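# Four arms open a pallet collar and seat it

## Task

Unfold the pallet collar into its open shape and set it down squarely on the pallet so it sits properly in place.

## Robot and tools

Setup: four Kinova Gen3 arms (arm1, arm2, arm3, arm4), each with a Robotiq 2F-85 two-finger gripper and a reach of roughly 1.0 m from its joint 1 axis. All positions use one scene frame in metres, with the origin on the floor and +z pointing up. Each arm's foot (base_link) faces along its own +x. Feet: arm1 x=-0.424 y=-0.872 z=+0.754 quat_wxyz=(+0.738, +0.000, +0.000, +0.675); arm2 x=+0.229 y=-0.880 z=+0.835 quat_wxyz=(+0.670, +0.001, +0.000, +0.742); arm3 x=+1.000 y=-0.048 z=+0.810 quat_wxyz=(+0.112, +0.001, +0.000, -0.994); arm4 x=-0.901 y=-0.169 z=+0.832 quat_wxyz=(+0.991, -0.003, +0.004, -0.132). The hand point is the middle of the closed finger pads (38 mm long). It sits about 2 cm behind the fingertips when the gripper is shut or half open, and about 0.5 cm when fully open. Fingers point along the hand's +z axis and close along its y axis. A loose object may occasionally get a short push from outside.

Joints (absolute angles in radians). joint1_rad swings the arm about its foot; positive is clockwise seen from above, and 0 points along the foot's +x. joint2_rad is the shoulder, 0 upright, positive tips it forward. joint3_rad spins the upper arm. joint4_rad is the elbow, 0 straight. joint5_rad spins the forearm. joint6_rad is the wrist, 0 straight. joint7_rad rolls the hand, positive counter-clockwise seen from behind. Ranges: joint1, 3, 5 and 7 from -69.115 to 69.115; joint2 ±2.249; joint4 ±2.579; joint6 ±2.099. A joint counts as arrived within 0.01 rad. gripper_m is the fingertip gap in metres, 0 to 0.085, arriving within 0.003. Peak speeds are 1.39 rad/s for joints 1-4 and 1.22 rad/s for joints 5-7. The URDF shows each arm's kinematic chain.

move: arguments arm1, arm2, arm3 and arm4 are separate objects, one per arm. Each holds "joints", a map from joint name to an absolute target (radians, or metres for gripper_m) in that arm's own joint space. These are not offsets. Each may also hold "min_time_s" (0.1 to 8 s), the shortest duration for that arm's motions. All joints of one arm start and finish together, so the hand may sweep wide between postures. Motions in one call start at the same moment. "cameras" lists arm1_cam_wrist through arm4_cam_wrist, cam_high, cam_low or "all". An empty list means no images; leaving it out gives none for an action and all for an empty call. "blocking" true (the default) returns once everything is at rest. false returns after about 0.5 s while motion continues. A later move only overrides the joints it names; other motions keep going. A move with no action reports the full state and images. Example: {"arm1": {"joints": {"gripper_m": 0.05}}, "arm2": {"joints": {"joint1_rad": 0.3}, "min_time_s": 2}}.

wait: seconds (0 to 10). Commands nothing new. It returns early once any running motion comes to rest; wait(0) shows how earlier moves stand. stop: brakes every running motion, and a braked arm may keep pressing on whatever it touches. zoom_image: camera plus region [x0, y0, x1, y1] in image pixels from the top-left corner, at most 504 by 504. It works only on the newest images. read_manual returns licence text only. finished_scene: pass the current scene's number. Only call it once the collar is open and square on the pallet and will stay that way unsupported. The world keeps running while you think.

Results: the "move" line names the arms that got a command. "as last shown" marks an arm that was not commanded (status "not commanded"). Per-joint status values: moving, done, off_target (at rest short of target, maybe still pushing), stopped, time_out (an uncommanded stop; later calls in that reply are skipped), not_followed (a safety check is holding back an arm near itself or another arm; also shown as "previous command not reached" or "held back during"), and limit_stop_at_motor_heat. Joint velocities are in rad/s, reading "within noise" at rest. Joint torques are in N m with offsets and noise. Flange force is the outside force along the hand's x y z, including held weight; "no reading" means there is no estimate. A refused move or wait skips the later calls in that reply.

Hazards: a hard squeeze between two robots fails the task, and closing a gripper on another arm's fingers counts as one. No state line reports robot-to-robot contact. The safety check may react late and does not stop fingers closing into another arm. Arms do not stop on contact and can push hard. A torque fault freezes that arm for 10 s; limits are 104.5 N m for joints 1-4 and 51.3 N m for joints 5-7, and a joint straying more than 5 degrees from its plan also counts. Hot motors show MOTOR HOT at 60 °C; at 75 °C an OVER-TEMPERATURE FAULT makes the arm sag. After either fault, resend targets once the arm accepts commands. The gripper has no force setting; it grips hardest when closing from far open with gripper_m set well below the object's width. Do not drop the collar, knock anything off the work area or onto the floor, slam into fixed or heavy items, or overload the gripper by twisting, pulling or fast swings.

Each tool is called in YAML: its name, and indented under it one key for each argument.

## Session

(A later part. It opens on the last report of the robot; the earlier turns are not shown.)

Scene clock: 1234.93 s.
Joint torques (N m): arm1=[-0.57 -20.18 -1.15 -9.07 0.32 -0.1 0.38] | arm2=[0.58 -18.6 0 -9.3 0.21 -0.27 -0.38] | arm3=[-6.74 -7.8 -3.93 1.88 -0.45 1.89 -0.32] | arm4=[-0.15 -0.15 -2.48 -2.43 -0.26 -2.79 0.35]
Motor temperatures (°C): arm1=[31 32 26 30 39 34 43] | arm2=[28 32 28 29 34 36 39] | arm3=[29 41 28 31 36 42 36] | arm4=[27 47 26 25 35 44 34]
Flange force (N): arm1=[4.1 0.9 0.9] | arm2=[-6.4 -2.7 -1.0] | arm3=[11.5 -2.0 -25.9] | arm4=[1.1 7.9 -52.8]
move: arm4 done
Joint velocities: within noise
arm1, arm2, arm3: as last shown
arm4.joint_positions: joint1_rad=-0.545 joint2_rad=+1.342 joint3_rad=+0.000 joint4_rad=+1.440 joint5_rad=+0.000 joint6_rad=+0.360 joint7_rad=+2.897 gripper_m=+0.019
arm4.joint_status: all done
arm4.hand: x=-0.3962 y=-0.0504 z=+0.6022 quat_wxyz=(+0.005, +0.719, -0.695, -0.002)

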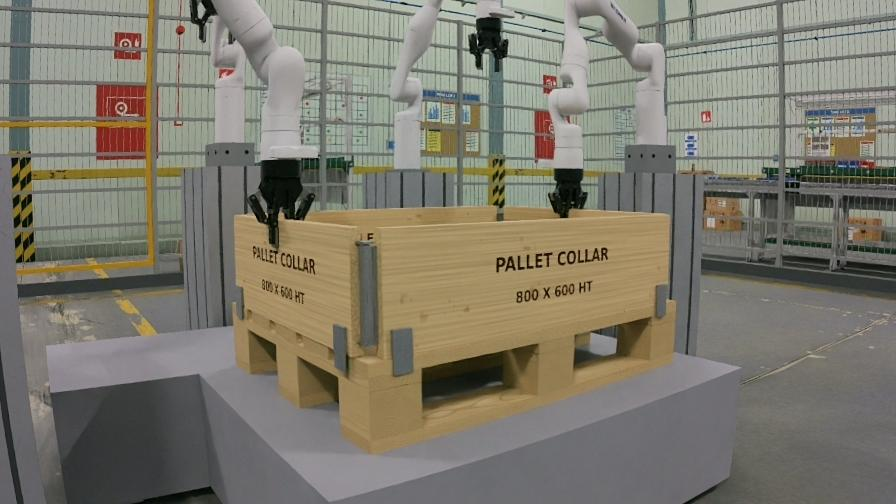

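move:
  arm4: {"joints":{"joint2_rad":1.336,"joint4_rad":1.4434,"joint6_rad":0.3622},"min_time_s":1}
  arm3: {"joints":{"joint2_rad":1.4087,"joint4_rad":1.0354,"joint6_rad":0.6975},"min_time_s":1}

move:
  arm4: {"joints":{"gripper_m":0.05}}
  arm3: {"joints":{"gripper_m":0.05}}

move:
  arm4: {"joints":{"joint2_rad":1.13573,"joint4_rad":1.5475,"joint6_rad":0.45836},"min_time_s":2}
  arm3: {"joints":{"joint2_rad":1.2304,"joint4_rad":1.13375,"joint6_rad":0.77744},"min_time_s":2}
  cameras: ["cam_low","arm1_cam_wrist","arm2_cam_wrist","cam_high"]

zoom_image:
  camera: "cam_low"
  region: [220, 200, 420, 370]

zoom_image:
  camera: "cam_low"
  region: [500, 250, 700, 350]

zoom_image:
  camera: "cam_high"
  region: [260, 160, 580, 440]

Scene clock: 1264.57 s.
Joint torques (N m): arm1=[-0.57 -20.19 -1.2 -9.07 0.26 -0.1 0.4] | arm2=[0.54 -18.62 -0.02 -9.27 0.21 -0.27 -0.34] | arm3=[-5.98 -31.93 -3.1 0.02 -0.55 6.92 -0.38] | arm4=[-1.68 -26 -3.93 4.28 -0.73 5.74 0.32]
Motor temperatures (°C): arm1=[31 32 26 30 39 33 43] | arm2=[28 33 28 29 34 36 39] | arm3=[29 39 28 31 36 42 36] | arm4=[27 45 26 25 35 44 34]
Flange force (N): arm1=[4.1 0.9 0.9] | arm2=[-6.2 -2.6 -1.0] | arm3=[11.7 -16.5 25.4] | arm4=[-0.3 -14.3 21.6]
move: arm3 done; arm4 done
Joint velocities: within noise
arm1, arm2: as last shown
arm3.joint_positions: joint1_rad=+0.248 joint2_rad=+1.409 joint3_rad=+0.000 joint4_rad=+1.035 joint5_rad=+0.000 joint6_rad=+0.698 joint7_rad=+3.190 gripper_m=+0.019
arm3.joint_status: all done
arm3.hand: x=+0.3841 y=-0.0094 z=+0.6090 quat_wxyz=(-0.001, -0.698, -0.716, +0.000)
arm4.joint_positions: joint1_rad=-0.545 joint2_rad=+1.336 joint3_rad=+0.000 joint4_rad=+1.443 joint5_rad=+0.000 joint6_rad=+0.362 joint7_rad=+2.897 gripper_m=+0.019
arm4.joint_status: all done
arm4.hand: x=-0.3962 y=-0.0504 z=+0.6047 quat_wxyz=(+0.005, +0.719, -0.695, -0.002)
pictures: none

Scene clock: 1265.47 s.
Joint torques (N m): arm1=[-0.58 -20.23 -1.19 -9.06 0.31 -0.13 0.41] | arm2=[0.63 -18.58 -0.06 -9.3 0.21 -0.3 -0.36] | arm3=[-0.68 -25.26 0.48 -6.42 0.53 0.07 -0.03] | arm4=[0.31 -22.74 -0.53 -2.91 -0.17 0.33 -0.03]
Motor temperatures (°C): arm1=[31 32 26 30 39 33 43] | arm2=[28 33 28 29 34 36 39] | arm3=[29 39 28 31 36 42 36] | arm4=[27 45 26 25 35 44 34]
Flange force (N): arm1=[4.3 0.9 0.8] | arm2=[-6.4 -2.8 -1.1] | arm3=[0.6 4.8 -2.6] | arm4=[-0.5 0.6 -0.5]
move: arm3 done; arm4 done
Joint velocities: within noise
arm1.joint_positions: joint1_rad=-0.071 joint2_rad=+0.485 joint3_rad=+0.000 joint4_rad=+1.245 joint5_rad=+0.000 joint6_rad=+1.412 joint7_rad=-1.552 gripper_m=+0.060
arm1.joint_status: not commanded
arm1.hand: x=-0.3893 y=-0.3659 z=+1.0494 quat_wxyz=(+0.000, -0.707, -0.707, +0.000)
arm2.joint_positions: joint1_rad=+0.395 joint2_rad=+0.625 joint3_rad=+0.000 joint4_rad=+1.269 joint5_rad=+0.000 joint6_rad=+1.248 joint7_rad=-1.277 gripper_m=+0.060
arm2.joint_status: not commanded
arm2.hand: x=+0.4104 y=-0.3667 z=+1.0509 quat_wxyz=(+0.001, -0.707, -0.707, +0.000)
arm3.joint_positions: joint1_rad=+0.248 joint2_rad=+1.409 joint3_rad=+0.000 joint4_rad=+1.035 joint5_rad=+0.000 joint6_rad=+0.697 joint7_rad=+3.190 gripper_m=+0.050
arm3.joint_status: all done
arm3.hand: x=+0.3841 y=-0.0094 z=+0.6090 quat_wxyz=(-0.001, -0.698, -0.716, +0.000)
arm4.joint_positions: joint1_rad=-0.545 joint2_rad=+1.336 joint3_rad=+0.000 joint4_rad=+1.443 joint5_rad=+0.000 joint6_rad=+0.362 joint7_rad=+2.897 gripper_m=+0.050
arm4.joint_status: all done
arm4.hand: x=-0.3962 y=-0.0504 z=+0.6047 quat_wxyz=(+0.005, +0.719, -0.695, -0.002)
pictures: none

Scene clock: 1267.80 s.
Joint torques (N m): arm1=[-0.57 -20.22 -1.14 -9.12 0.32 -0.13 0.39] | arm2=[0.65 -18.67 -0.02 -9.29 0.24 -0.31 -0.36] | arm3=[-0.72 -24.91 0.45 -7 0.53 0.08 -0.06] | arm4=[0.31 -22.22 -0.57 -3.73 -0.16 0.32 -0.02]
Motor temperatures (°C): arm1=[31 32 26 30 39 33 43] | arm2=[28 33 28 29 34 36 39] | arm3=[29 39 28 31 36 42 36] | arm4=[27 45 26 25 35 44 34]
Flange force (N): arm1=[4.1 0.9 1.0] | arm2=[-6.1 -2.7 -1.1] | arm3=[0.7 4.9 -1.9] | arm4=[-0.6 0.7 -0.5]
move: arm3 done; arm4 done
Joint velocities: within noise
arm1, arm2: as last shown
arm3.joint_positions: joint1_rad=+0.248 joint2_rad=+1.230 joint3_rad=+0.000 joint4_rad=+1.134 joint5_rad=+0.000 joint6_rad=+0.777 joint7_rad=+3.190 gripper_m=+0.050
arm3.joint_status: all done
arm3.hand: x=+0.3839 y=-0.0093 z=+0.6985 quat_wxyz=(-0.001, -0.698, -0.716, +0.000)
arm4.joint_positions: joint1_rad=-0.545 joint2_rad=+1.136 joint3_rad=+0.000 joint4_rad=+1.547 joint5_rad=+0.000 joint6_rad=+0.458 joint7_rad=+2.897 gripper_m=+0.050
arm4.joint_status: all done
arm4.hand: x=-0.3953 y=-0.0500 z=+0.6962 quat_wxyz=(+0.005, +0.719, -0.695, -0.002)
pictures: arm1_cam_wrist, arm2_cam_wrist, cam_high, cam_low

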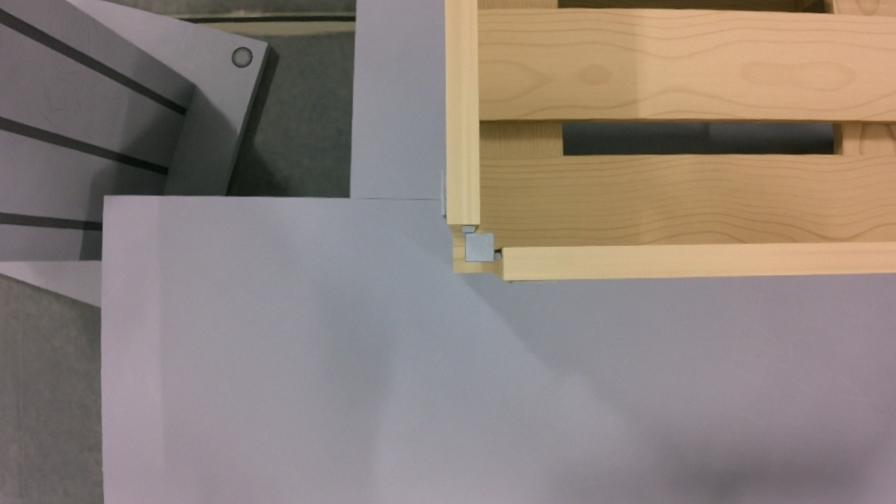

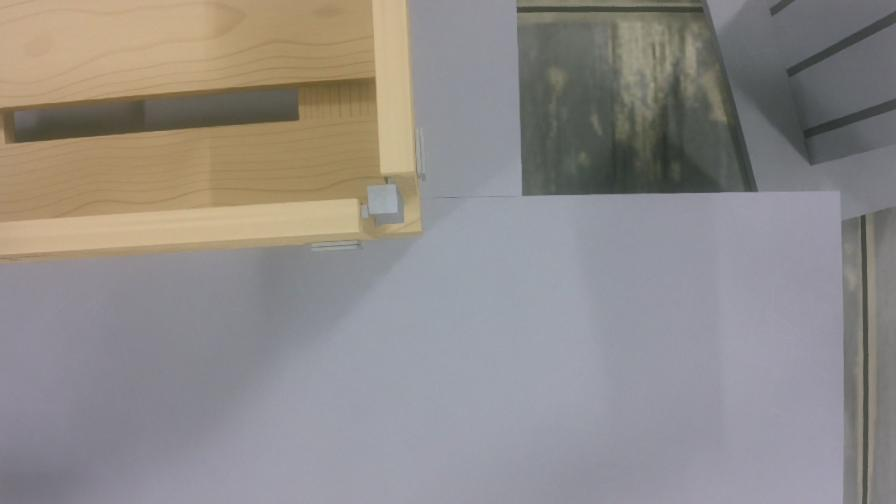

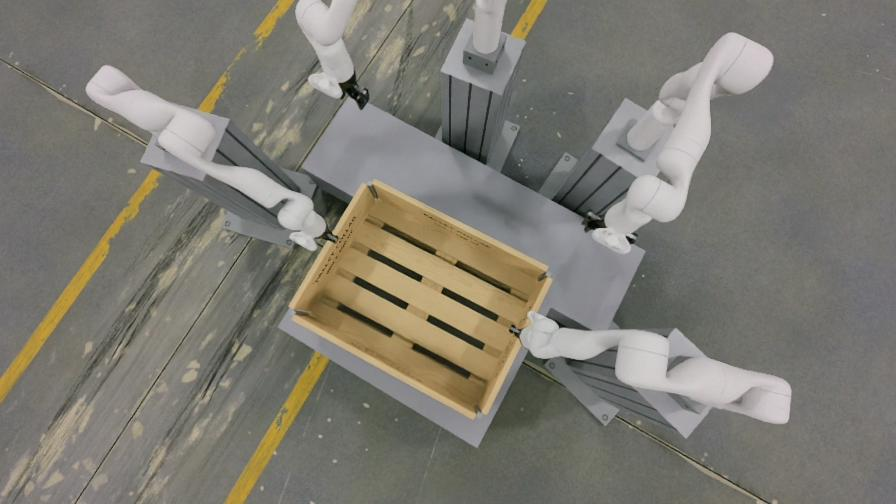

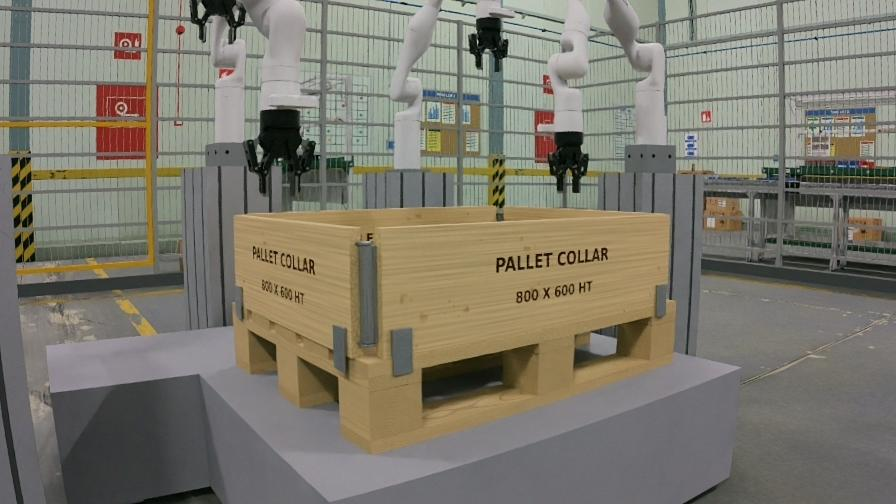

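Scaled by 2.520 from the camera's image (finer frame: 1280x720).

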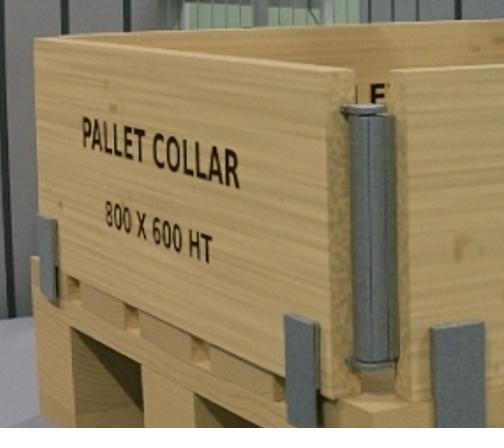

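Scaled by 2.520 from the camera's image (finer frame: 1280x720).

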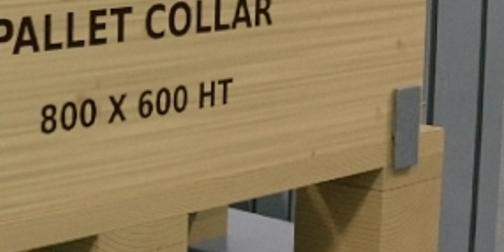

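Scaled by 1.575 from the camera's image (finer frame: 1280x720).

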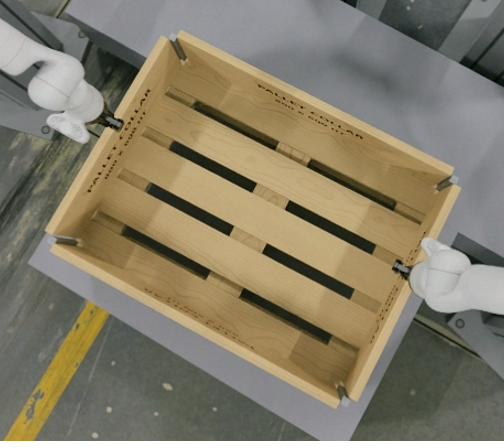

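finished_scene:
  scene: 2

The scene is finished: the task was done.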